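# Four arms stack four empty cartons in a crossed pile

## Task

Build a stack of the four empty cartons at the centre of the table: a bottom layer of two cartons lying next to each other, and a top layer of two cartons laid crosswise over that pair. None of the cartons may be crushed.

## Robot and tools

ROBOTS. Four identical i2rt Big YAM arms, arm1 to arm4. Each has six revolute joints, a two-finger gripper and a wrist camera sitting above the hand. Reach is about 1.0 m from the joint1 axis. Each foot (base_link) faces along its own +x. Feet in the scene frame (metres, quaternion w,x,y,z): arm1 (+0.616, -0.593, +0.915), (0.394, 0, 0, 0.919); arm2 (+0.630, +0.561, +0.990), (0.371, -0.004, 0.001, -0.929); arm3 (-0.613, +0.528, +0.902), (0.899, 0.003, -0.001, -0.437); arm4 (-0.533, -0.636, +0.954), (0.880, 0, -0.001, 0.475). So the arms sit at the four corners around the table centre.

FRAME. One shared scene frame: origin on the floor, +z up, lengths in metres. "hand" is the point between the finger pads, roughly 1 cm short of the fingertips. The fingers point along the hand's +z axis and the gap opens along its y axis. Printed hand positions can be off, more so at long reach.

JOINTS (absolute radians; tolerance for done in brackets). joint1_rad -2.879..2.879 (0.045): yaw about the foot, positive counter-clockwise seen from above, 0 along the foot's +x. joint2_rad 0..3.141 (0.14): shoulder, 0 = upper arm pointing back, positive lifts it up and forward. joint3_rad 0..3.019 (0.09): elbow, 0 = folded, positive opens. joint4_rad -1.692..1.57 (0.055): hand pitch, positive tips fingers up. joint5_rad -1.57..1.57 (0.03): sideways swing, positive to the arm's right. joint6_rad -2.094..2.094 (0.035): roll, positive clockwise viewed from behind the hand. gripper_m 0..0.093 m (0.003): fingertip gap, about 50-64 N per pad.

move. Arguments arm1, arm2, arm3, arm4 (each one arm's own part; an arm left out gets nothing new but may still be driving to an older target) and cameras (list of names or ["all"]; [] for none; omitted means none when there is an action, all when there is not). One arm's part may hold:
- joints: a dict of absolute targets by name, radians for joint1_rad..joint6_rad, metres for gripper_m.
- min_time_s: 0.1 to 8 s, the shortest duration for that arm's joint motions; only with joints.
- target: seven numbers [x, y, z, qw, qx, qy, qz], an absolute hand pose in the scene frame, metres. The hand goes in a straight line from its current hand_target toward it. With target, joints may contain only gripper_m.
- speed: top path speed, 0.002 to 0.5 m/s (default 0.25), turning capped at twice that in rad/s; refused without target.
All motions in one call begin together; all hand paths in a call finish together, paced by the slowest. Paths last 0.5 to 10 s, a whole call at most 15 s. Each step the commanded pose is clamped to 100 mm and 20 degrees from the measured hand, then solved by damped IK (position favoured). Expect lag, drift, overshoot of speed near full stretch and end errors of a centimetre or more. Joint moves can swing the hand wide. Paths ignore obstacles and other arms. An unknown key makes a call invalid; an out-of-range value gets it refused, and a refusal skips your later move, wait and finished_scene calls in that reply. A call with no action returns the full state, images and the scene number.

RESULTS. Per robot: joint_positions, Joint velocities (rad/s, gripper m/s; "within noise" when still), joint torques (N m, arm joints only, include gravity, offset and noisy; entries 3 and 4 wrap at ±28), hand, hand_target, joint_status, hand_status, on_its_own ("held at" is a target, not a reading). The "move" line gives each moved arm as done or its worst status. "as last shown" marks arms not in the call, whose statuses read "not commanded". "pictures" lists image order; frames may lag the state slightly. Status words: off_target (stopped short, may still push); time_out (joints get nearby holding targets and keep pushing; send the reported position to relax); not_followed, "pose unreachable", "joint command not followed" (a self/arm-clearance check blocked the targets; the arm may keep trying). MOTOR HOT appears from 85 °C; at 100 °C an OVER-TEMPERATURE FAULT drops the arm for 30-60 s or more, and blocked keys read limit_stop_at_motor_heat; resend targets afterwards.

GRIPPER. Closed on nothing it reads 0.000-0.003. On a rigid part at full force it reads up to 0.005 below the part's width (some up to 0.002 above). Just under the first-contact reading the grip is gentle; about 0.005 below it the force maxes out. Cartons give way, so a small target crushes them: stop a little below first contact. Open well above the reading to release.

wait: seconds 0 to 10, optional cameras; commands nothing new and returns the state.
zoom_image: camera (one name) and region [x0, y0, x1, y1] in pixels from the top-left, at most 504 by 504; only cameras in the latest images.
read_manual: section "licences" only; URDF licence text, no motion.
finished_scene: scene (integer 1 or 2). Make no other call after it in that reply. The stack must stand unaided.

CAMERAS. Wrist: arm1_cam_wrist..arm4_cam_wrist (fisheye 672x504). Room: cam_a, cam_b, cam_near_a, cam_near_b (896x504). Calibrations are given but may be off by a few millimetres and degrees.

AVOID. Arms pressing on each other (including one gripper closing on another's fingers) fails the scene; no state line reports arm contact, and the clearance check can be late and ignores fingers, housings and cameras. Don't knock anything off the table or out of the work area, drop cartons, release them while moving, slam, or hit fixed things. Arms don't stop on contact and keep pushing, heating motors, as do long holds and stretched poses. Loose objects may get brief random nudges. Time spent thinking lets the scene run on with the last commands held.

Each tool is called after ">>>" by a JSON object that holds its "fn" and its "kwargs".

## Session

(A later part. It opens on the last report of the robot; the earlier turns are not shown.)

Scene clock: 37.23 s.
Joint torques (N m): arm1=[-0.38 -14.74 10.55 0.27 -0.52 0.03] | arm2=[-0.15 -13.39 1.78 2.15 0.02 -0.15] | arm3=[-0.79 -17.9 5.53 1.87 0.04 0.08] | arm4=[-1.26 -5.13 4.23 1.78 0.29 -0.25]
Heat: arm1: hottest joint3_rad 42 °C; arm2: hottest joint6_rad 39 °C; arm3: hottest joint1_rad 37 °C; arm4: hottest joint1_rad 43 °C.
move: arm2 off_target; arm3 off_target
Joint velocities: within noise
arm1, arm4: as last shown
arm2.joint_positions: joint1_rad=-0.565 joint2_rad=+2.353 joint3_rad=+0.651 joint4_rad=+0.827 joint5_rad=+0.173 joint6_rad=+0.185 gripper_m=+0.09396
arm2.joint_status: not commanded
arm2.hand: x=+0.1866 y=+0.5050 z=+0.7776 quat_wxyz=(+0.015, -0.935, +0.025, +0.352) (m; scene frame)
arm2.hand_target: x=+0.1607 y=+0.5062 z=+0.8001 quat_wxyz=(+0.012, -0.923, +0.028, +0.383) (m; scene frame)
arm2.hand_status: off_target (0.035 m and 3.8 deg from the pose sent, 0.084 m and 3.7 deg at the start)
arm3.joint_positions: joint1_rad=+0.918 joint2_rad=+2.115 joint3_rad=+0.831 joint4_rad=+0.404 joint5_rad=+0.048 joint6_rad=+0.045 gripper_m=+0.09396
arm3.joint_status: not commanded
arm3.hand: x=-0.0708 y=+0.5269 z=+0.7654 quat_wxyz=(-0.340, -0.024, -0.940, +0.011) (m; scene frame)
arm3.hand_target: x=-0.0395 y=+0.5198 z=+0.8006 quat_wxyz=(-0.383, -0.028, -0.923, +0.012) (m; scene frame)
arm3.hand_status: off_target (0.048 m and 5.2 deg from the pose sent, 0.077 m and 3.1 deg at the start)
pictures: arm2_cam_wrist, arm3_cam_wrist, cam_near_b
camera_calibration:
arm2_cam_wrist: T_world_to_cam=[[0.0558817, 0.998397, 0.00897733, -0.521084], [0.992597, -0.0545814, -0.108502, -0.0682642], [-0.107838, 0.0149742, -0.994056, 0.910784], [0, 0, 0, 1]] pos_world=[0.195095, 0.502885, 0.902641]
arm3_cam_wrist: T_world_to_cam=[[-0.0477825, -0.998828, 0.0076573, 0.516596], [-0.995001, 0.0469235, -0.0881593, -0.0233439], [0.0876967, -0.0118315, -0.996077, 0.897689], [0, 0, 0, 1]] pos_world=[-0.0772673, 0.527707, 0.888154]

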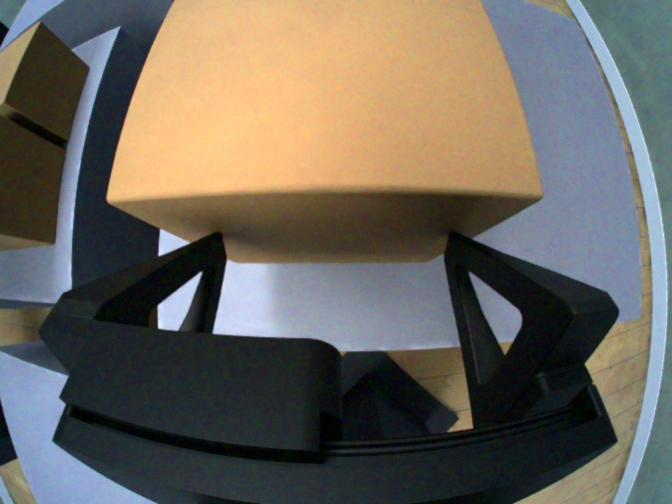

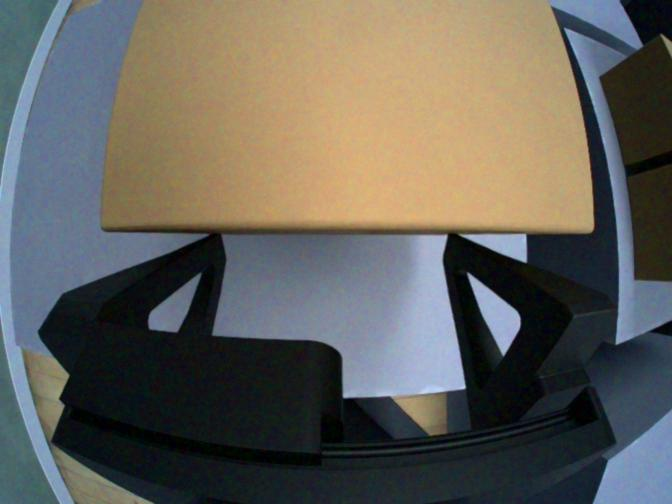

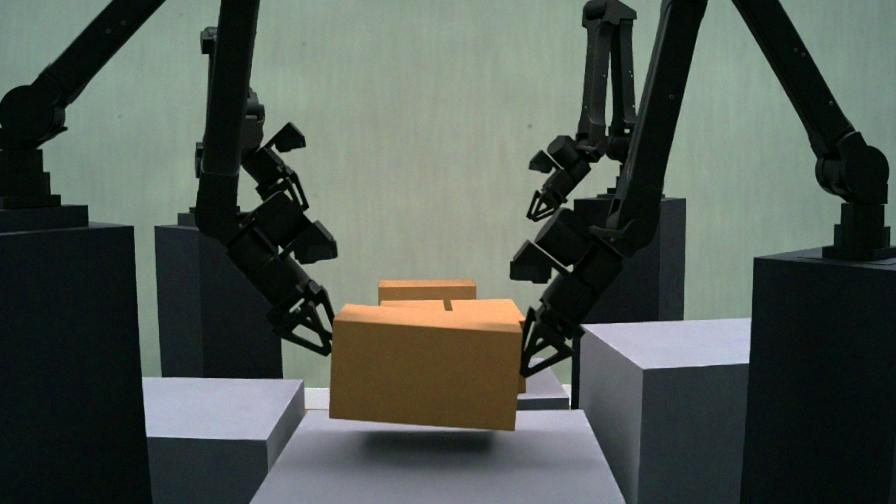

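>>> {"fn": "move", "kwargs": {"arm2": {"target":[0.160,0.506,0.915,-0.0117,0.9234,-0.0282,-0.3825],"speed":0.12}, "arm3": {"target":[-0.038,0.52,0.93,0.3825,0.0282,0.9234,-0.0117],"speed":0.12}, "arm1": {"target":[0.225,-0.628,0.80,0,0.9239,0,-0.3827],"speed":0.3}, "arm4": {"target":[-0.16,-0.618,0.80,0.3827,0,0.9239,0],"speed":0.2}, "cameras": ["cam_near_b","cam_near_a","arm1_cam_wrist","arm4_cam_wrist"]}}

Scene clock: 42.40 s.
Joint torques (N m): arm1=[1.14 -6.95 0.99 2.06 0.19 0.17] | arm2=[-0.56 -12.04 5.18 2.24 0.1 -0.11] | arm3=[-0.62 -15.74 9.66 1.92 0.08 0.09] | arm4=[-0.97 -9.17 -0.36 1.89 0.05 -0.25]
Heat: arm1: hottest joint3_rad 42 °C; arm2: hottest joint6_rad 38 °C; arm3: hottest joint1_rad 37 °C; arm4: hottest joint1_rad 43 °C.
move: arm1 done; arm2 off_target; arm3 off_target; arm4 done
Joint velocities: within noise
arm1.joint_positions: joint1_rad=+0.928 joint2_rad=+2.008 joint3_rad=+0.363 joint4_rad=+0.841 joint5_rad=+0.090 joint6_rad=+0.086 gripper_m=+0.09396
arm1.joint_status: not commanded
arm1.hand: x=+0.2295 y=-0.6222 z=+0.8007 quat_wxyz=(-0.003, +0.927, -0.002, -0.376) (m; scene frame)
arm1.hand_target: x=+0.2251 y=-0.6281 z=+0.8001 quat_wxyz=(+0.000, +0.924, +0.000, -0.383) (m; scene frame)
arm1.hand_status: done (0.007 m and 0.9 deg from the pose sent, 0.638 m and 1.9 deg at the start)
arm2.joint_positions: joint1_rad=-0.565 joint2_rad=+1.928 joint3_rad=+0.553 joint4_rad=+0.502 joint5_rad=+0.172 joint6_rad=+0.185 gripper_m=+0.09396
arm2.joint_status: not commanded
arm2.hand: x=+0.1819 y=+0.5040 z=+0.8923 quat_wxyz=(+0.014, -0.935, +0.025, +0.353) (m; scene frame)
arm2.hand_target: x=+0.1606 y=+0.5062 z=+0.9151 quat_wxyz=(+0.012, -0.923, +0.028, +0.383) (m; scene frame)
arm2.hand_status: off_target (0.032 m and 3.7 deg from the pose sent, 0.140 m and 3.8 deg at the start)
arm3.joint_positions: joint1_rad=+0.918 joint2_rad=+1.765 joint3_rad=+0.810 joint4_rad=+0.056 joint5_rad=+0.048 joint6_rad=+0.045 gripper_m=+0.09396
arm3.joint_status: not commanded
arm3.hand: x=-0.0764 y=+0.5263 z=+0.8868 quat_wxyz=(-0.332, -0.024, -0.943, +0.011) (m; scene frame)
arm3.hand_target: x=-0.0413 y=+0.5198 z=+0.9314 quat_wxyz=(-0.382, -0.028, -0.923, +0.012) (m; scene frame)
arm3.hand_status: off_target (0.058 m and 6.3 deg from the pose sent, 0.168 m and 5.2 deg at the start)
arm4.joint_positions: joint1_rad=-0.900 joint2_rad=+2.211 joint3_rad=+0.360 joint4_rad=+1.061 joint5_rad=+0.057 joint6_rad=+0.061 gripper_m=+0.09396
arm4.joint_status: not commanded
arm4.hand: x=-0.1614 y=-0.6129 z=+0.8047 quat_wxyz=(-0.382, +0.003, -0.924, -0.003) (m; scene frame)
arm4.hand_target: x=-0.1602 y=-0.6179 z=+0.8001 quat_wxyz=(-0.383, +0.000, -0.924, +0.000) (m; scene frame)
arm4.hand_status: done (0.007 m and 0.5 deg from the pose sent, 0.155 m and 0.9 deg at the start)
pictures: arm1_cam_wrist, arm4_cam_wrist, cam_near_a, cam_near_b
camera_calibration:
arm1_cam_wrist: T_world_to_cam=[[-0.00509578, 0.999944, 0.00923833, 0.615528], [0.987723, 0.00647552, -0.156082, -0.0942206], [-0.156133, 0.00832955, -0.987701, 0.956309], [0, 0, 0, 1]] pos_world=[0.245512, -0.622849, 0.924155]
arm4_cam_wrist: T_world_to_cam=[[0.0171509, -0.999853, 0.000856464, -0.613636], [-0.986021, -0.0170556, -0.165745, -0.0325811], [0.165735, 0.00199818, -0.986168, 0.944177], [0, 0, 0, 1]] pos_world=[-0.178084, -0.615988, 0.926243]

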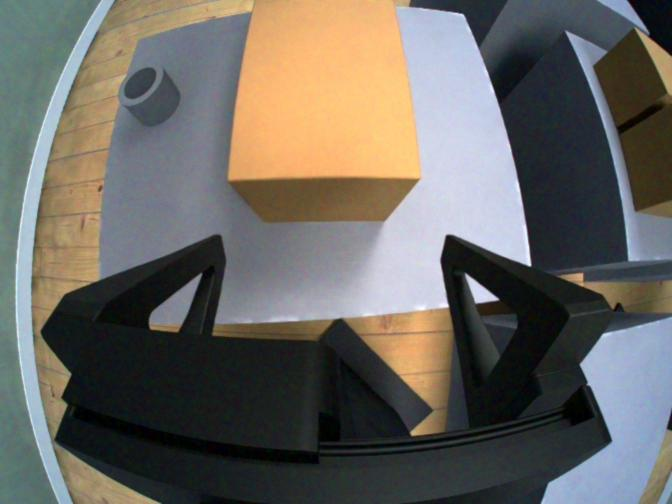

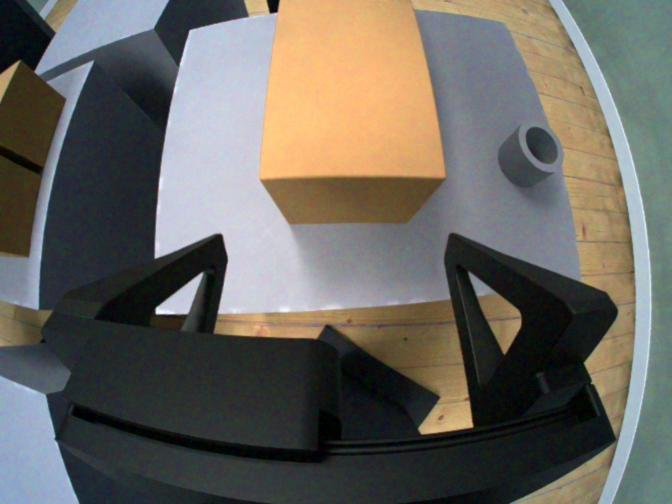

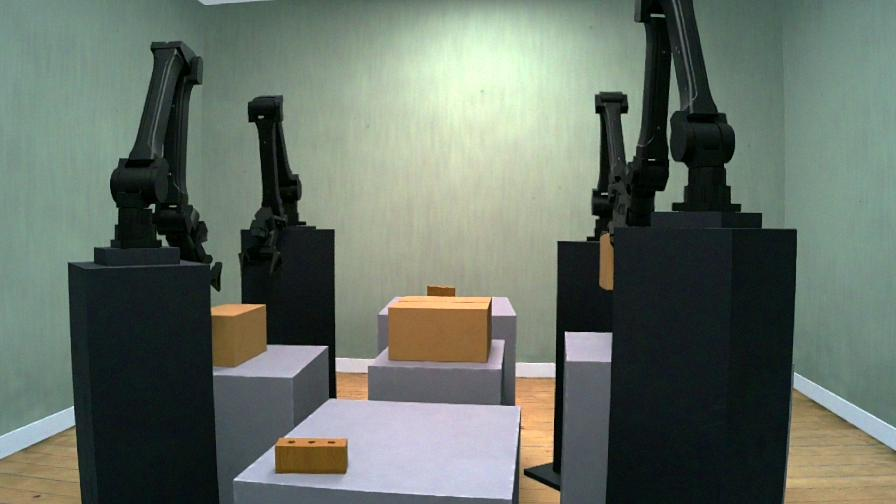

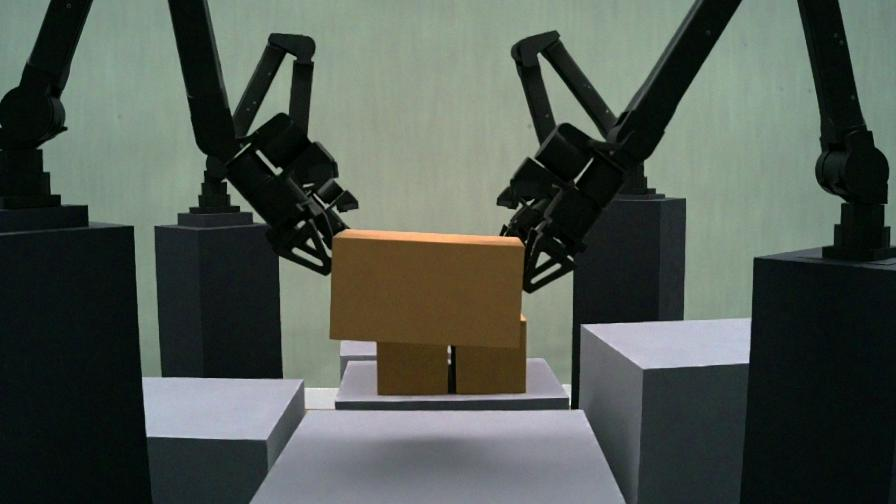

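>>> {"fn": "move", "kwargs": {"arm2": {"target":[0.107,0.078,0.925,0,0.9239,0,-0.3827],"speed":0.15}, "arm3": {"target":[-0.095,0.074,0.945,0.3827,0,0.9239,0],"speed":0.15}, "cameras": ["cam_near_b","cam_near_a","arm2_cam_wrist","arm3_cam_wrist","cam_b"]}}

Scene clock: 47.13 s.
Joint torques (N m): arm1=[1.14 -6.89 0.99 2.06 0.2 0.15] | arm2=[-1.08 -15.85 13.44 1.51 0.95 -0.09] | arm3=[1.32 -17.85 11.93 1.09 -1.06 0.19] | arm4=[-0.85 -9.11 -0.36 1.88 0.06 -0.27]
Heat: arm1: hottest joint3_rad 41 °C; arm2: hottest joint6_rad 38 °C; arm3: hottest joint1_rad 37 °C; arm4: hottest joint1_rad 43 °C.
move: arm2 off_target; arm3 off_target
Joint velocities: within noise
arm1, arm4: as last shown
arm1.hand: x=+0.2295 y=-0.6222 z=+0.8007 quat_wxyz=(-0.003, +0.927, -0.003, -0.376) (m; scene frame)
arm1.hand_target: x=+0.2251 y=-0.6281 z=+0.8000 quat_wxyz=(+0.000, +0.924, +0.000, -0.383) (m; scene frame)
arm2.joint_positions: joint1_rad=+0.140 joint2_rad=+2.237 joint3_rad=+1.404 joint4_rad=-0.242 joint5_rad=+0.559 joint6_rad=+0.717 gripper_m=+0.09396
arm2.joint_status: not commanded
arm2.hand: x=+0.1384 y=+0.0933 z=+0.9035 quat_wxyz=(+0.014, -0.933, -0.017, +0.360) (m; scene frame)
arm2.hand_target: x=+0.1088 y=+0.0801 z=+0.9265 quat_wxyz=(+0.000, -0.924, +0.000, +0.383) (m; scene frame)
arm2.hand_status: off_target (0.041 m and 3.7 deg from the pose sent, 0.434 m and 4.9 deg at the start)
arm3.joint_positions: joint1_rad=+0.040 joint2_rad=+2.000 joint3_rad=+1.336 joint4_rad=-0.394 joint5_rad=-0.544 joint6_rad=-0.693 gripper_m=+0.09396
arm3.joint_status: not commanded
arm3.hand: x=-0.1228 y=+0.0901 z=+0.9181 quat_wxyz=(-0.358, -0.013, -0.934, -0.015) (m; scene frame)
arm3.hand_target: x=-0.0970 y=+0.0760 z=+0.9462 quat_wxyz=(-0.383, +0.000, -0.924, +0.000) (m; scene frame)
arm3.hand_status: off_target (0.042 m and 3.8 deg from the pose sent, 0.456 m and 6.9 deg at the start)
pictures: arm2_cam_wrist, arm3_cam_wrist, cam_b, cam_near_a, cam_near_b
camera_calibration:
arm2_cam_wrist: T_world_to_cam=[[-0.0233718, 0.999068, 0.0362913, -0.122156], [0.991888, 0.0277103, -0.124058, -0.0227145], [-0.124948, 0.0330974, -0.991611, 1.03529], [0, 0, 0, 1]] pos_world=[0.149033, 0.0884065, 1.02822]
arm3_cam_wrist: T_world_to_cam=[[-0.00903824, -0.999376, -0.0341518, 0.119826], [-0.992149, 0.0132226, -0.124358, -0.00446189], [0.124732, 0.0327597, -0.99165, 1.0457], [0, 0, 0, 1]] pos_world=[-0.133775, 0.0855535, 1.0405]

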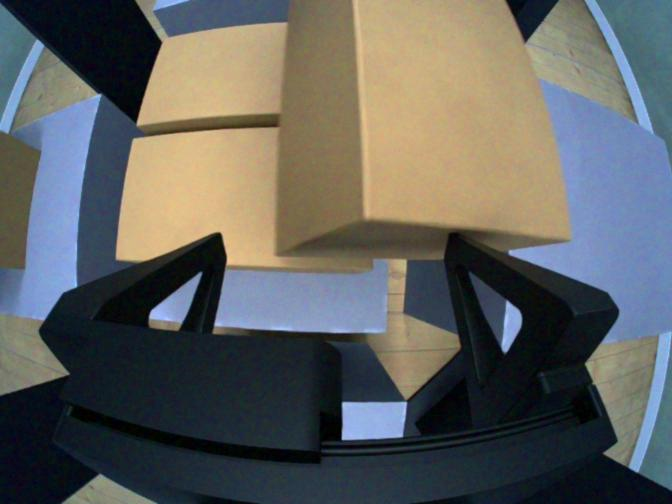

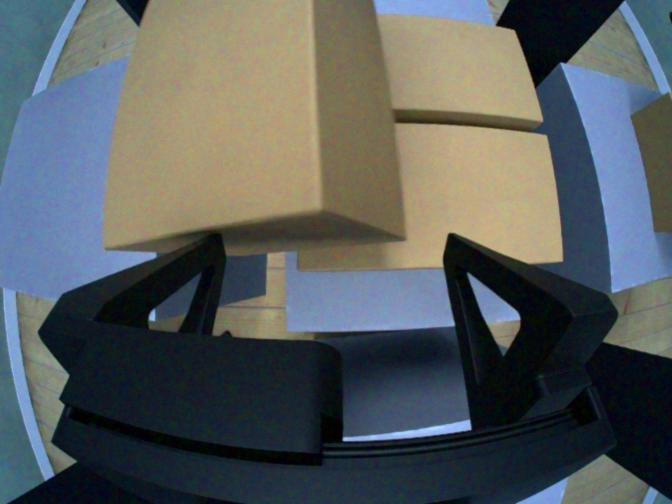

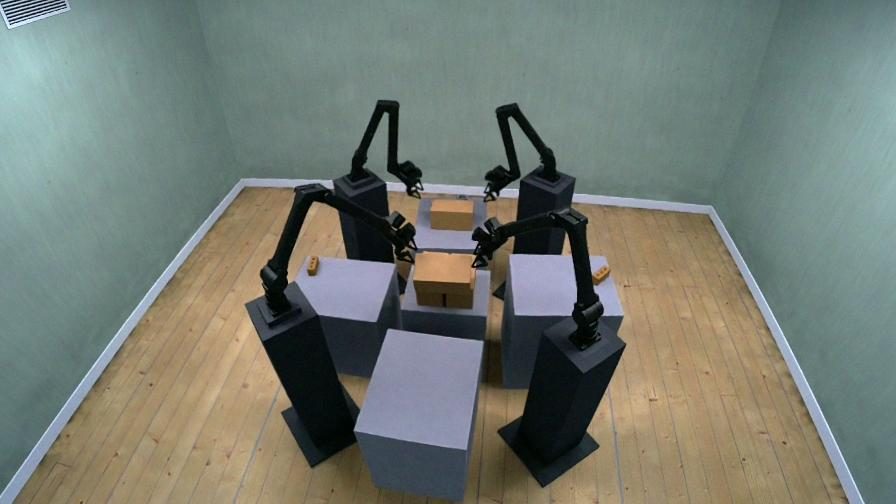

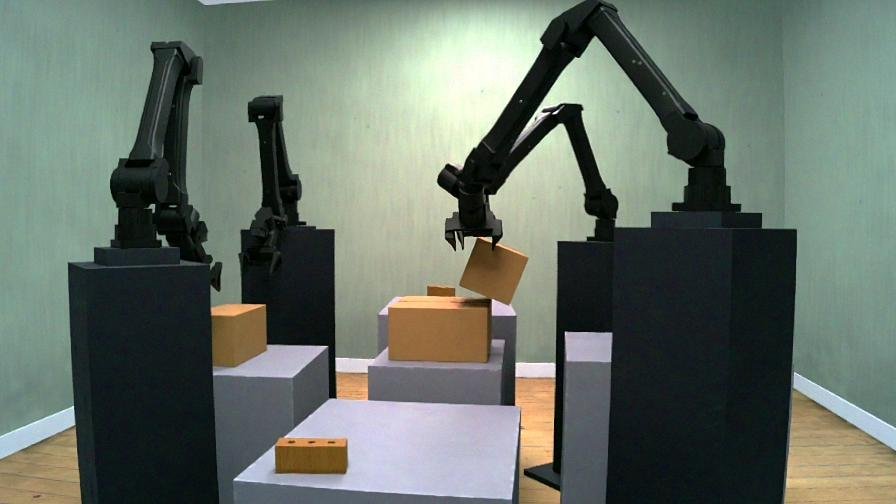

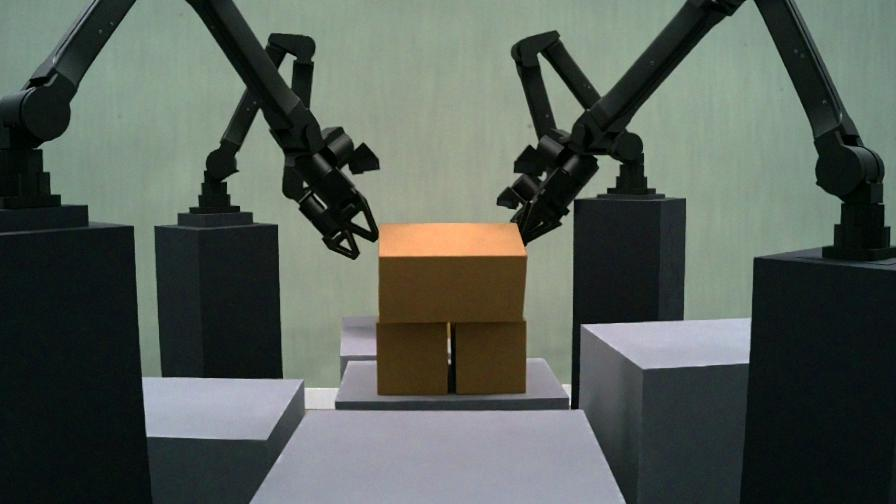

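>>> {"fn": "move", "kwargs": {"arm2": {"target":[0.090,0.078,0.93,0,0.9239,0,-0.3827],"speed":0.05}, "arm3": {"target":[-0.078,0.074,0.945,0.3827,0,0.9239,0],"speed":0.05}, "cameras": ["cam_near_b","cam_near_a"]}}

>>> {"fn": "move", "kwargs": {"arm2": {"target":[0.090,-0.01,0.94,0,0.9239,0,-0.3827],"speed":0.06}, "arm3": {"target":[-0.078,-0.014,0.95,0.3827,0,0.9239,0],"speed":0.06}, "cameras": ["cam_near_b","cam_near_a","arm2_cam_wrist","arm3_cam_wrist"]}}

Scene clock: 51.07 s.
Joint torques (N m): arm1=[1.14 -6.95 1.01 2.04 0.2 0.16] | arm2=[-2.73 -15.97 14.64 1.77 0.82 -0.29] | arm3=[3.08 -18.61 12.9 1.51 -1.05 0.46] | arm4=[-0.91 -9.17 -0.35 1.95 0.07 -0.25]
Heat: arm1: hottest joint3_rad 41 °C; arm2: hottest joint6_rad 38 °C; arm3: hottest joint3_rad 38 °C; arm4: hottest joint1_rad 43 °C.
move: arm2 off_target; arm3 off_target
Joint velocities: within noise
arm1, arm4: as last shown
arm2.joint_positions: joint1_rad=+0.140 joint2_rad=+2.245 joint3_rad=+1.425 joint4_rad=-0.264 joint5_rad=+0.554 joint6_rad=+0.718 gripper_m=+0.09396
arm2.joint_status: not commanded
arm2.hand: x=+0.1365 y=+0.0897 z=+0.9028 quat_wxyz=(+0.015, -0.934, -0.018, +0.355) (m; scene frame)
arm2.hand_target: x=+0.0930 y=+0.0818 z=+0.9325 quat_wxyz=(+0.000, -0.924, +0.000, +0.383) (m; scene frame)
arm2.hand_status: off_target (0.055 m and 4.3 deg from the pose sent, 0.057 m and 3.7 deg at the start)
arm3.joint_positions: joint1_rad=+0.040 joint2_rad=+2.027 joint3_rad=+1.352 joint4_rad=-0.406 joint5_rad=-0.534 joint6_rad=-0.694 gripper_m=+0.09396
arm3.joint_status: not commanded
arm3.hand: x=-0.1227 y=+0.0878 z=+0.9060 quat_wxyz=(-0.348, -0.017, -0.937, -0.019) (m; scene frame)
arm3.hand_target: x=-0.0817 y=+0.0779 z=+0.9472 quat_wxyz=(-0.383, +0.000, -0.924, -0.001) (m; scene frame)
arm3.hand_status: off_target (0.061 m and 5.2 deg from the pose sent, 0.055 m and 3.8 deg at the start)
pictures: cam_near_a, cam_near_b

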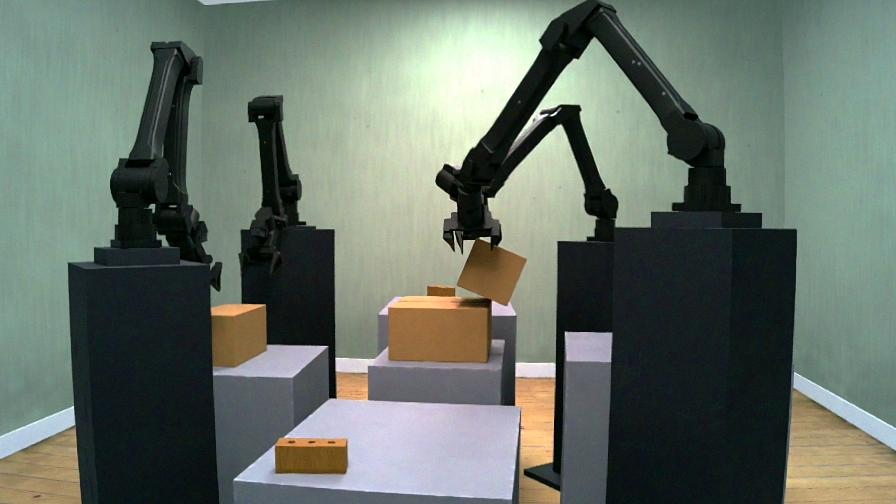

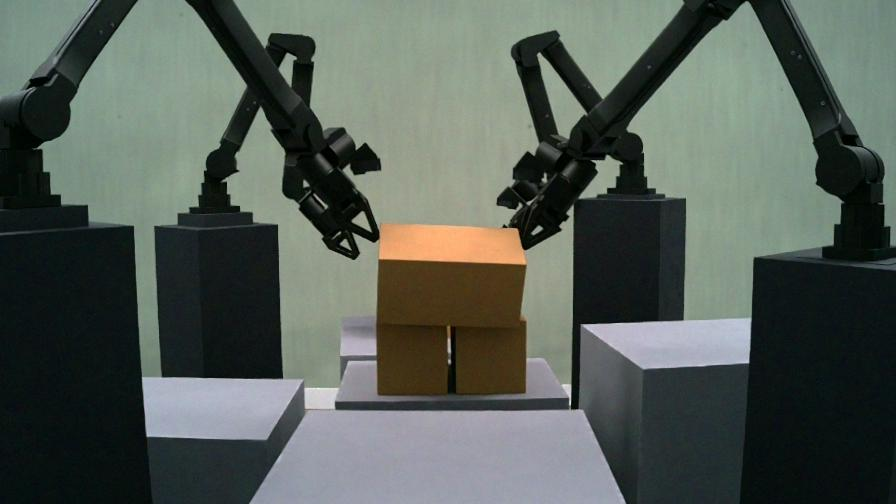

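Scene clock: 53.33 s.
Joint torques (N m): arm1=[1.2 -6.95 0.99 2.06 0.19 0.16] | arm2=[-3.78 -18.2 15.21 1.48 1.31 -0.18] | arm3=[2.67 -21.07 13.72 1.59 -1.55 0.39] | arm4=[-0.79 -9.23 -0.39 1.84 0.08 -0.25]
Heat: arm1: hottest joint3_rad 40 °C; arm2: hottest joint6_rad 38 °C; arm3: hottest joint3_rad 39 °C; arm4: hottest joint1_rad 43 °C.
move: arm2 off_target; arm3 off_target
Joint velocities: within noise
arm1, arm4: as last shown
arm2.joint_positions: joint1_rad=+0.227 joint2_rad=+2.373 joint3_rad=+1.735 joint4_rad=-0.481 joint5_rad=+0.583 joint6_rad=+0.790 gripper_m=+0.09396
arm2.joint_status: not commanded
arm2.hand: x=+0.1387 y=-0.0060 z=+0.9145 quat_wxyz=(+0.010, -0.934, -0.027, +0.356) (m; scene frame)
arm2.hand_target: x=+0.0929 y=-0.0059 z=+0.9419 quat_wxyz=(+0.000, -0.924, +0.000, +0.383) (m; scene frame)
arm2.hand_status: off_target (0.055 m and 4.7 deg from the pose sent, 0.116 m and 4.3 deg at the start)
arm3.joint_positions: joint1_rad=-0.043 joint2_rad=+2.177 joint3_rad=+1.636 joint4_rad=-0.589 joint5_rad=-0.570 joint6_rad=-0.777 gripper_m=+0.09396
arm3.joint_status: not commanded
arm3.hand: x=-0.1201 y=+0.0018 z=+0.9083 quat_wxyz=(-0.347, -0.019, -0.938, -0.021) (m; scene frame)
arm3.hand_target: x=-0.0817 y=-0.0095 z=+0.9519 quat_wxyz=(-0.383, +0.000, -0.924, +0.000) (m; scene frame)
arm3.hand_status: off_target (0.061 m and 5.5 deg from the pose sent, 0.120 m and 5.2 deg at the start)
pictures: arm2_cam_wrist, arm3_cam_wrist, cam_near_a, cam_near_b
camera_calibration:
arm2_cam_wrist: T_world_to_cam=[[-0.0462061, 0.998254, 0.0367863, -0.0206047], [0.992015, 0.0501812, -0.115706, -0.0264628], [-0.11735, 0.0311463, -0.992602, 1.04939], [0, 0, 0, 1]] pos_world=[0.148446, -0.010788, 1.03933]
arm3_cam_wrist: T_world_to_cam=[[-0.0171299, -0.998639, -0.0492715, 0.0440047], [-0.994692, 0.0220216, -0.100517, -0.0238366], [0.101465, 0.0472881, -0.993715, 1.03759], [0, 0, 0, 1]] pos_world=[-0.128235, -0.00459597, 1.03084]

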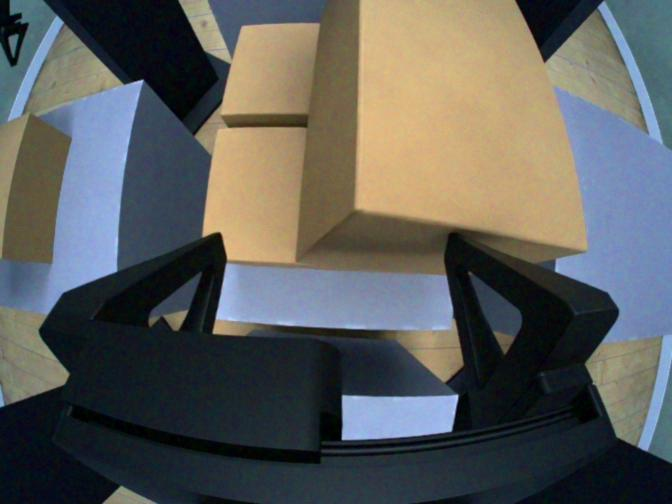

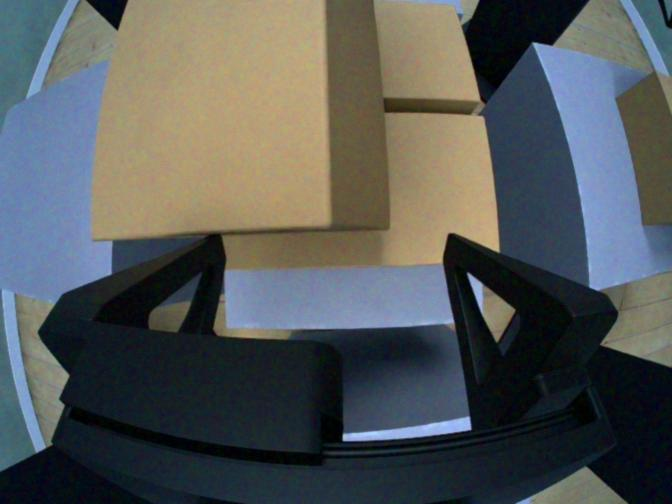

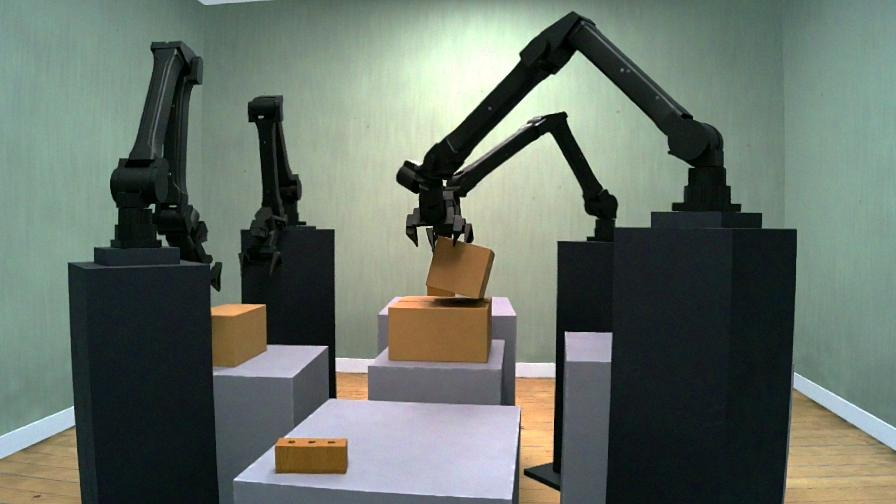

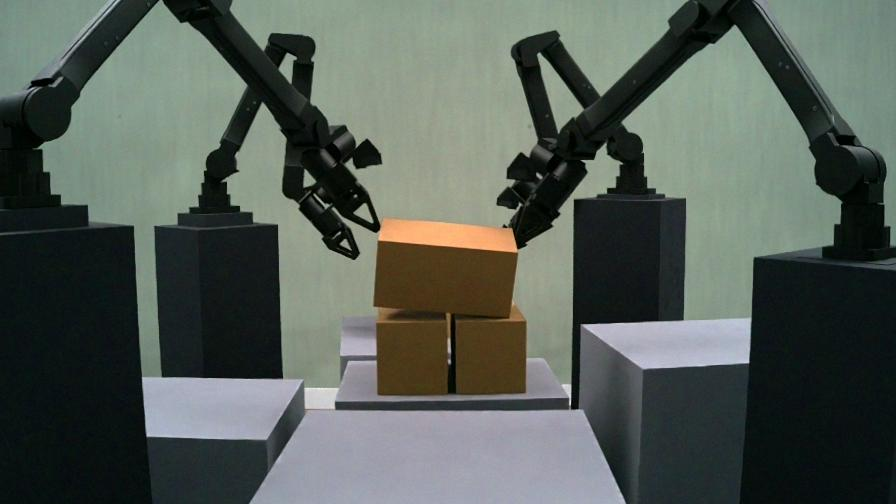

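>>> {"fn": "move", "kwargs": {"arm2": {"target":[0.090,0.005,0.86,0,0.9239,0,-0.3827],"speed":0.05}, "arm3": {"target":[-0.078,-0.0,0.88,0.3827,0,0.9239,0],"speed":0.05}, "cameras": ["cam_near_b","cam_near_a","arm2_cam_wrist","arm3_cam_wrist"]}}

Scene clock: 56.27 s.
Joint torques (N m): arm1=[1.26 -7 0.99 2.04 0.2 0.16] | arm2=[-5.6 -16.03 11.47 4.1 0.72 -0.37] | arm3=[4.54 -18.26 8.96 2.8 -0.96 0.54] | arm4=[-1.08 -9.17 -0.38 1.92 0.07 -0.25]
Heat: arm1: hottest joint3_rad 40 °C; arm2: hottest joint6_rad 38 °C; arm3: hottest joint3_rad 39 °C; arm4: hottest joint1_rad 43 °C.
move: arm2 off_target; arm3 off_target
Joint velocities: within noise
arm1, arm4: as last shown
arm2.joint_positions: joint1_rad=+0.238 joint2_rad=+2.450 joint3_rad=+1.735 joint4_rad=-0.380 joint5_rad=+0.592 joint6_rad=+0.794 gripper_m=+0.09396
arm2.joint_status: not commanded
arm2.hand: x=+0.1423 y=-0.0116 z=+0.8697 quat_wxyz=(+0.001, -0.930, -0.026, +0.366) (m; scene frame)
arm2.hand_target: x=+0.0939 y=+0.0091 z=+0.8623 quat_wxyz=(+0.001, -0.924, +0.000, +0.383) (m; scene frame)
arm2.hand_status: off_target (0.056 m and 3.6 deg from the pose sent, 0.074 m and 4.7 deg at the start)
arm3.joint_positions: joint1_rad=-0.055 joint2_rad=+2.213 joint3_rad=+1.629 joint4_rad=-0.469 joint5_rad=-0.576 joint6_rad=-0.779 gripper_m=+0.09396
arm3.joint_status: not commanded
arm3.hand: x=-0.1170 y=-0.0162 z=+0.8921 quat_wxyz=(-0.369, -0.012, -0.929, +0.008) (m; scene frame)
arm3.hand_target: x=-0.0805 y=+0.0026 z=+0.8810 quat_wxyz=(-0.382, +0.001, -0.924, -0.001) (m; scene frame)
arm3.hand_status: off_target (0.044 m and 2.4 deg from the pose sent, 0.051 m and 5.5 deg at the start)
pictures: arm2_cam_wrist, arm3_cam_wrist, cam_near_a, cam_near_b
camera_calibration:
arm2_cam_wrist: T_world_to_cam=[[-0.0489398, 0.998605, 0.019831, 0.00181354], [0.98929, 0.0511978, -0.13669, -0.0162435], [-0.137515, 0.012929, -0.990415, 1.00633], [0, 0, 0, 1]] pos_world=[0.154544, -0.0139902, 0.994429]
arm3_cam_wrist: T_world_to_cam=[[-0.0247084, -0.999648, 0.00967252, -0.0281815], [-0.988539, 0.0229901, -0.149205, 0.0221728], [0.14893, -0.0132483, -0.988759, 1.02217], [0, 0, 0, 1]] pos_world=[-0.13101, -0.0151393, 1.01426]

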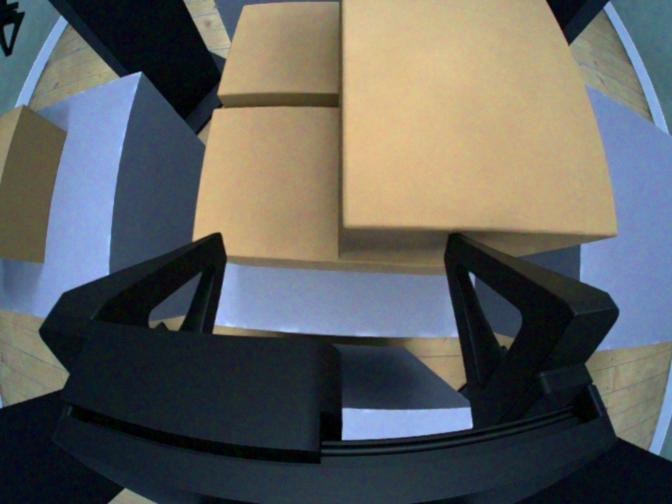

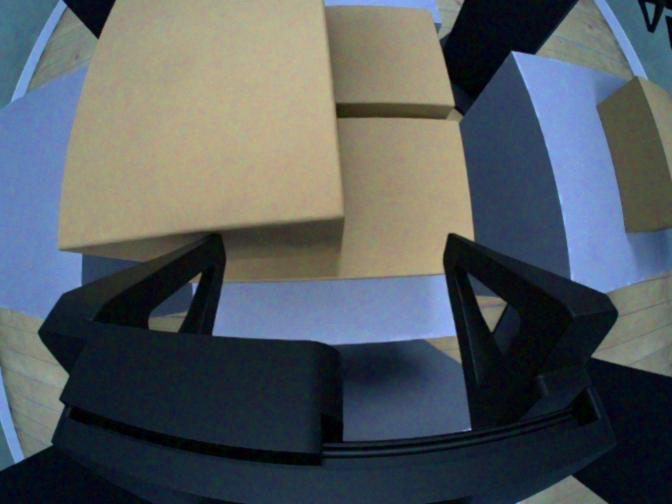

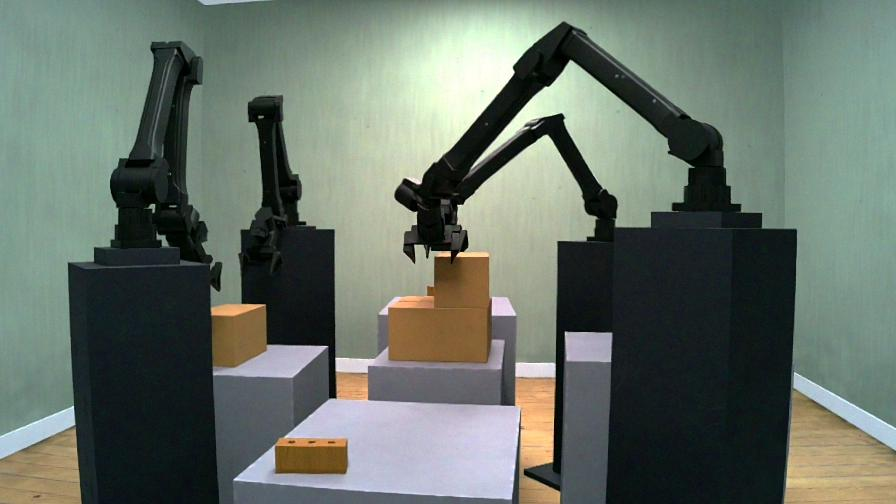

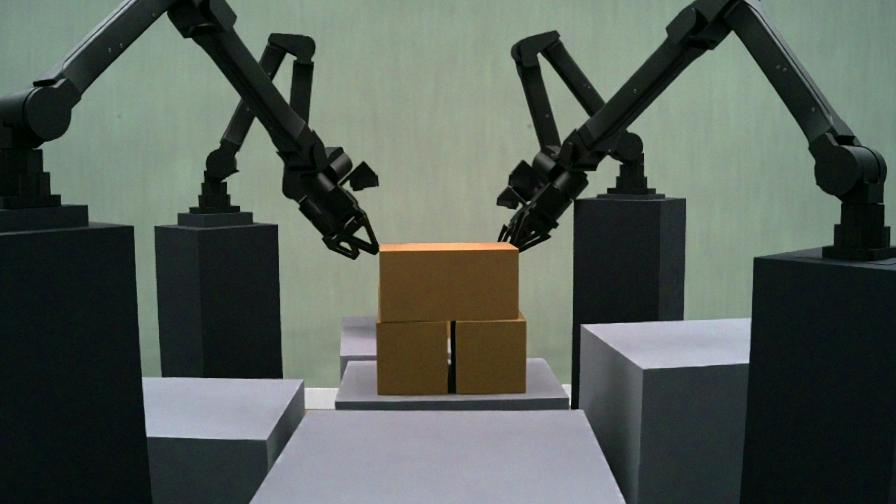

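>>> {"fn": "move", "kwargs": {"arm2": {"target":[0.26,0.02,0.93,0,0.9239,0,-0.3827],"speed":0.12}, "arm3": {"target":[-0.24,0.02,0.94,0.3827,0,0.9239,0],"speed":0.12}, "arm1": {"target":[0.195,-0.635,0.67,0,0.9239,0,-0.3827],"speed":0.12}, "arm4": {"target":[-0.127,-0.637,0.67,0.3827,0,0.9239,0],"speed":0.12}, "cameras": ["cam_near_a","cam_b"]}}

>>> {"fn": "move", "kwargs": {"arm2": {"target":[0.32,0.45,1.0,0,0.9239,0,-0.3827],"speed":0.2}, "arm3": {"target":[-0.3,0.45,1.0,0.3827,0,0.9239,0],"speed":0.2}, "arm1": {"target":[0.172,-0.635,0.675,0,0.9239,0,-0.3827],"speed":0.06}, "arm4": {"target":[-0.104,-0.637,0.675,0.3827,0,0.9239,0],"speed":0.06}, "cameras": ["arm1_cam_wrist","arm4_cam_wrist","cam_near_b","cam_b"]}}

Scene clock: 62.17 s.
Joint torques (N m): arm1=[1.26 -9.35 -0.88 2.06 0.2 0.16] | arm2=[1.2 -17.85 6.27 0.76 0.73 0.09] | arm3=[-0.38 -19.02 7.09 0.53 -0.7 0.09] | arm4=[-0.97 -11.87 -1.57 1.96 0.03 -0.25]
Heat: arm1: hottest joint3_rad 39 °C; arm2: hottest joint2_rad 38 °C; arm3: hottest joint3_rad 40 °C; arm4: hottest joint1_rad 43 °C.
move: arm1 done; arm2 off_target; arm3 off_target; arm4 done
Joint velocities: within noise
arm1.joint_positions: joint1_rad=+0.936 joint2_rad=+2.515 joint3_rad=+0.626 joint4_rad=+1.086 joint5_rad=+0.097 joint6_rad=+0.093 gripper_m=+0.09396
arm1.joint_status: not commanded
arm1.hand: x=+0.1963 y=-0.6286 z=+0.6718 quat_wxyz=(-0.003, +0.926, -0.003, -0.377) (m; scene frame)
arm1.hand_target: x=+0.1950 y=-0.6350 z=+0.6701 quat_wxyz=(+0.000, +0.924, +0.000, -0.383) (m; scene frame)
arm1.hand_status: done (0.007 m and 0.9 deg from the pose sent, 0.136 m and 0.9 deg at the start)
arm2.joint_positions: joint1_rad=+0.379 joint2_rad=+2.219 joint3_rad=+1.414 joint4_rad=-0.387 joint5_rad=+0.688 joint6_rad=+0.992 gripper_m=+0.09396
arm2.joint_status: not commanded
arm2.hand: x=+0.2574 y=+0.0207 z=+0.9162 quat_wxyz=(+0.005, -0.925, -0.004, +0.379) (m; scene frame)
arm2.hand_target: x=+0.2598 y=+0.0200 z=+0.9296 quat_wxyz=(+0.000, -0.924, +0.000, +0.383) (m; scene frame)
arm2.hand_status: off_target (0.014 m and 0.8 deg from the pose sent, 0.136 m and 3.6 deg at the start)
arm3.joint_positions: joint1_rad=-0.197 joint2_rad=+1.974 joint3_rad=+1.324 joint4_rad=-0.512 joint5_rad=-0.678 joint6_rad=-0.954 gripper_m=+0.09396
arm3.joint_status: not commanded
arm3.hand: x=-0.2359 y=+0.0239 z=+0.9293 quat_wxyz=(-0.379, -0.001, -0.925, -0.007) (m; scene frame)
arm3.hand_target: x=-0.2399 y=+0.0201 z=+0.9398 quat_wxyz=(-0.383, +0.000, -0.924, +0.000) (m; scene frame)
arm3.hand_status: off_target (0.012 m and 0.9 deg from the pose sent, 0.137 m and 2.4 deg at the start)
arm4.joint_positions: joint1_rad=-0.976 joint2_rad=+2.659 joint3_rad=+0.665 joint4_rad=+1.205 joint5_rad=+0.003 joint6_rad=+0.006 gripper_m=+0.09396
arm4.joint_status: not commanded
arm4.hand: x=-0.1258 y=-0.6310 z=+0.6758 quat_wxyz=(-0.381, +0.003, -0.924, -0.003) (m; scene frame)
arm4.hand_target: x=-0.1272 y=-0.6369 z=+0.6701 quat_wxyz=(-0.382, +0.000, -0.924, +0.000) (m; scene frame)
arm4.hand_status: done (0.008 m and 0.5 deg from the pose sent, 0.141 m and 0.5 deg at the start)
pictures: cam_b, cam_near_a

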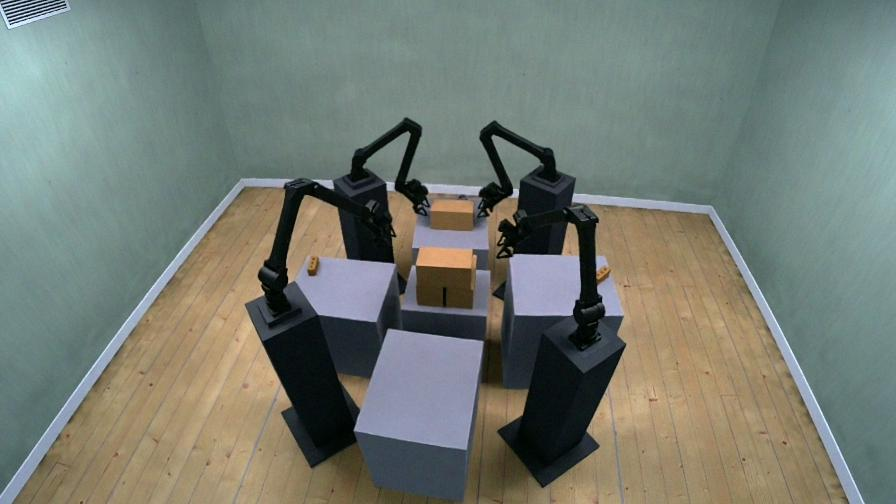

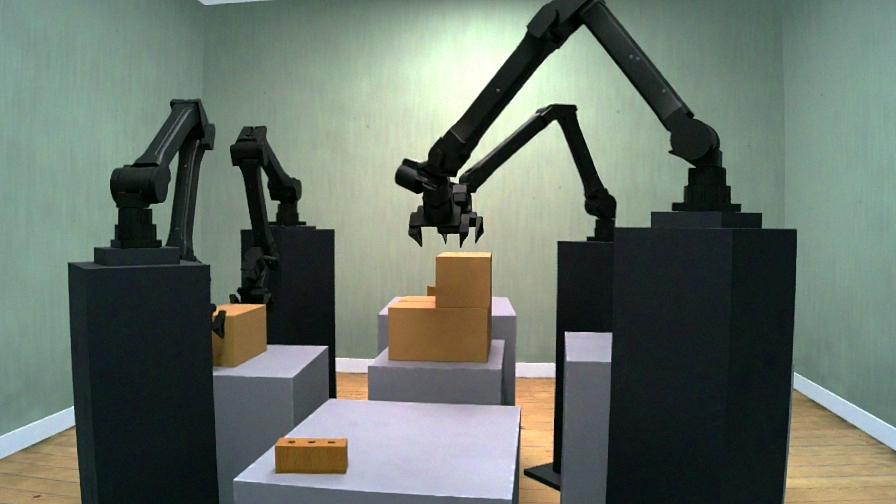

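Scene clock: 65.47 s.
Joint torques (N m): arm1=[0.38 -12.4 -0.58 1.05 -0.03 0.1] | arm2=[-0.32 -4.25 5.42 1.87 0.09 -0.14] | arm3=[1.44 -3.9 8.53 1.06 0.03 0.15] | arm4=[-0.97 -14.74 -1.25 1.07 0.03 -0.25]
Heat: arm1: hottest joint3_rad 39 °C; arm2: hottest joint2_rad 38 °C; arm3: hottest joint3_rad 40 °C; arm4: hottest joint1_rad 43 °C.
move: arm1 off_target; arm2 done; arm3 done; arm4 off_target
Joint velocities: within noise
arm1.joint_positions: joint1_rad=+0.936 joint2_rad=+2.514 joint3_rad=+0.667 joint4_rad=+1.036 joint5_rad=+0.097 joint6_rad=+0.093 gripper_m=+0.09396
arm1.joint_status: not commanded
arm1.hand: x=+0.1828 y=-0.6303 z=+0.6660 quat_wxyz=(-0.004, +0.928, -0.003, -0.373) (m; scene frame)
arm1.hand_target: x=+0.1721 y=-0.6350 z=+0.6750 quat_wxyz=(+0.000, +0.924, +0.000, -0.383) (m; scene frame)
arm1.hand_status: off_target (0.015 m and 1.3 deg from the pose sent, 0.025 m and 0.9 deg at the start)
arm2.joint_positions: joint1_rad=-0.209 joint2_rad=+1.268 joint3_rad=+0.249 joint4_rad=+0.139 joint5_rad=+0.373 joint6_rad=+0.412 gripper_m=+0.09396
arm2.joint_status: not commanded
arm2.hand: x=+0.3200 y=+0.4464 z=+0.9977 quat_wxyz=(+0.000, -0.925, -0.001, +0.379) (m; scene frame)
arm2.hand_target: x=+0.3200 y=+0.4500 z=+0.9998 quat_wxyz=(+0.000, -0.924, +0.000, +0.383) (m; scene frame)
arm2.hand_status: done (0.004 m and 0.4 deg from the pose sent, 0.442 m and 0.8 deg at the start)
arm3.joint_positions: joint1_rad=+0.509 joint2_rad=+0.851 joint3_rad=+0.337 joint4_rad=-0.318 joint5_rad=-0.267 joint6_rad=-0.288 gripper_m=+0.09396
arm3.joint_status: not commanded
arm3.hand: x=-0.3020 y=+0.4464 z=+0.9957 quat_wxyz=(-0.380, -0.003, -0.925, +0.001) (m; scene frame)
arm3.hand_target: x=-0.3000 y=+0.4499 z=+1.0000 quat_wxyz=(-0.383, +0.000, -0.924, +0.000) (m; scene frame)
arm3.hand_status: done (0.006 m and 0.5 deg from the pose sent, 0.437 m and 0.9 deg at the start)
arm4.joint_positions: joint1_rad=-0.976 joint2_rad=+2.649 joint3_rad=+0.700 joint4_rad=+1.149 joint5_rad=+0.003 joint6_rad=+0.006 gripper_m=+0.09396
arm4.joint_status: not commanded
arm4.hand: x=-0.1131 y=-0.6307 z=+0.6708 quat_wxyz=(-0.376, +0.003, -0.927, -0.003) (m; scene frame)
arm4.hand_target: x=-0.1042 y=-0.6369 z=+0.6751 quat_wxyz=(-0.383, +0.000, -0.924, +0.000) (m; scene frame)
arm4.hand_status: off_target (0.012 m and 1.0 deg from the pose sent, 0.023 m and 0.5 deg at the start)
pictures: arm1_cam_wrist, arm4_cam_wrist, cam_b, cam_near_b
camera_calibration:
arm1_cam_wrist: T_world_to_cam=[[-0.00363214, 0.999943, 0.00999533, 0.623842], [0.988779, 0.00508396, -0.149299, -0.0747093], [-0.149341, 0.0093409, -0.988742, 0.816144], [0, 0, 0, 1]] pos_world=[0.198021, -0.631051, 0.789566]
arm4_cam_wrist: T_world_to_cam=[[0.018403, -0.99983, 0.00111882, -0.632209], [-0.988092, -0.0183579, -0.152764, -0.0172362], [0.152759, 0.00170583, -0.988262, 0.804011], [0, 0, 0, 1]] pos_world=[-0.128216, -0.63379, 0.792648]

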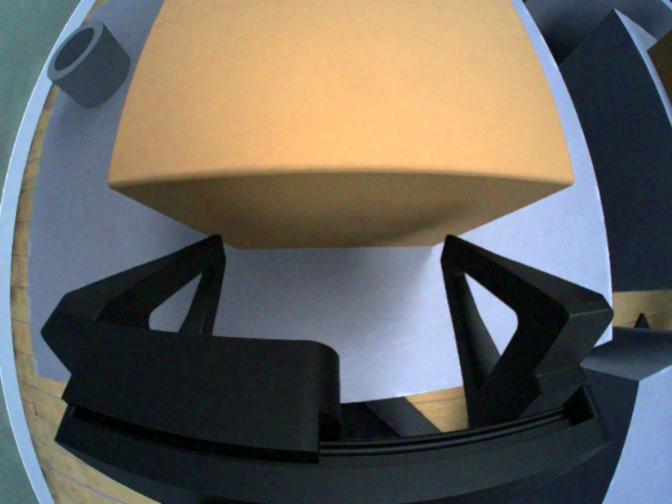

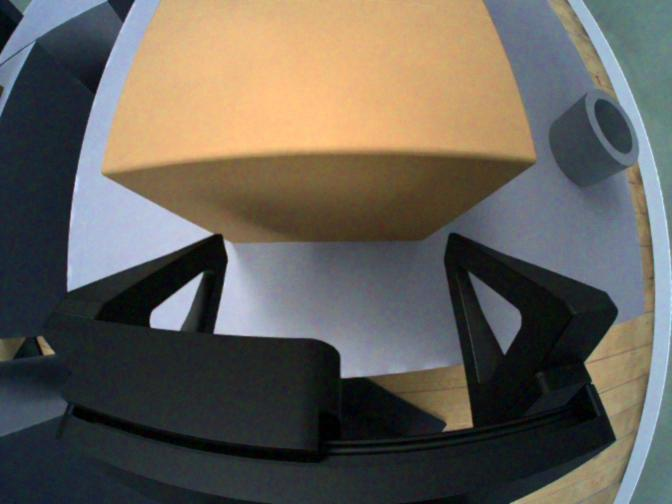

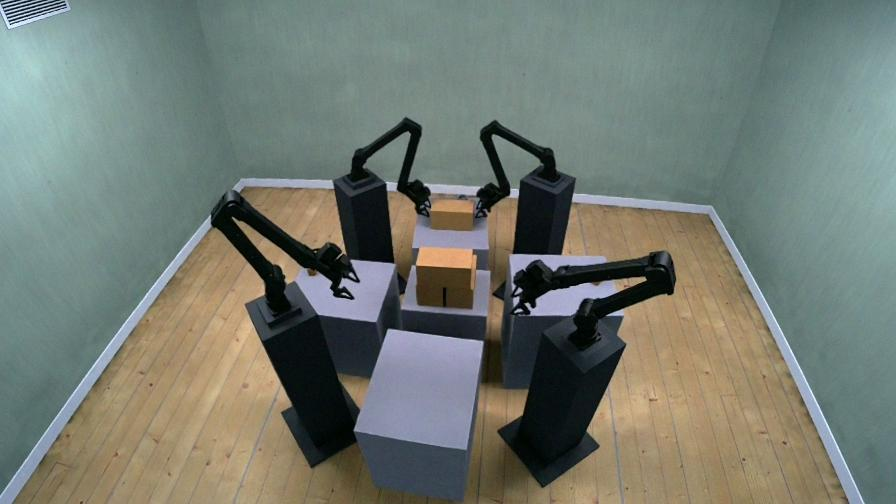

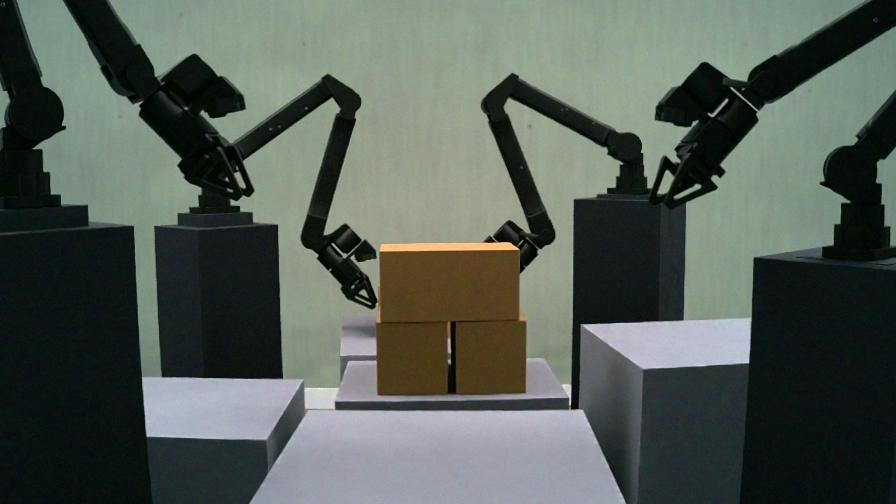

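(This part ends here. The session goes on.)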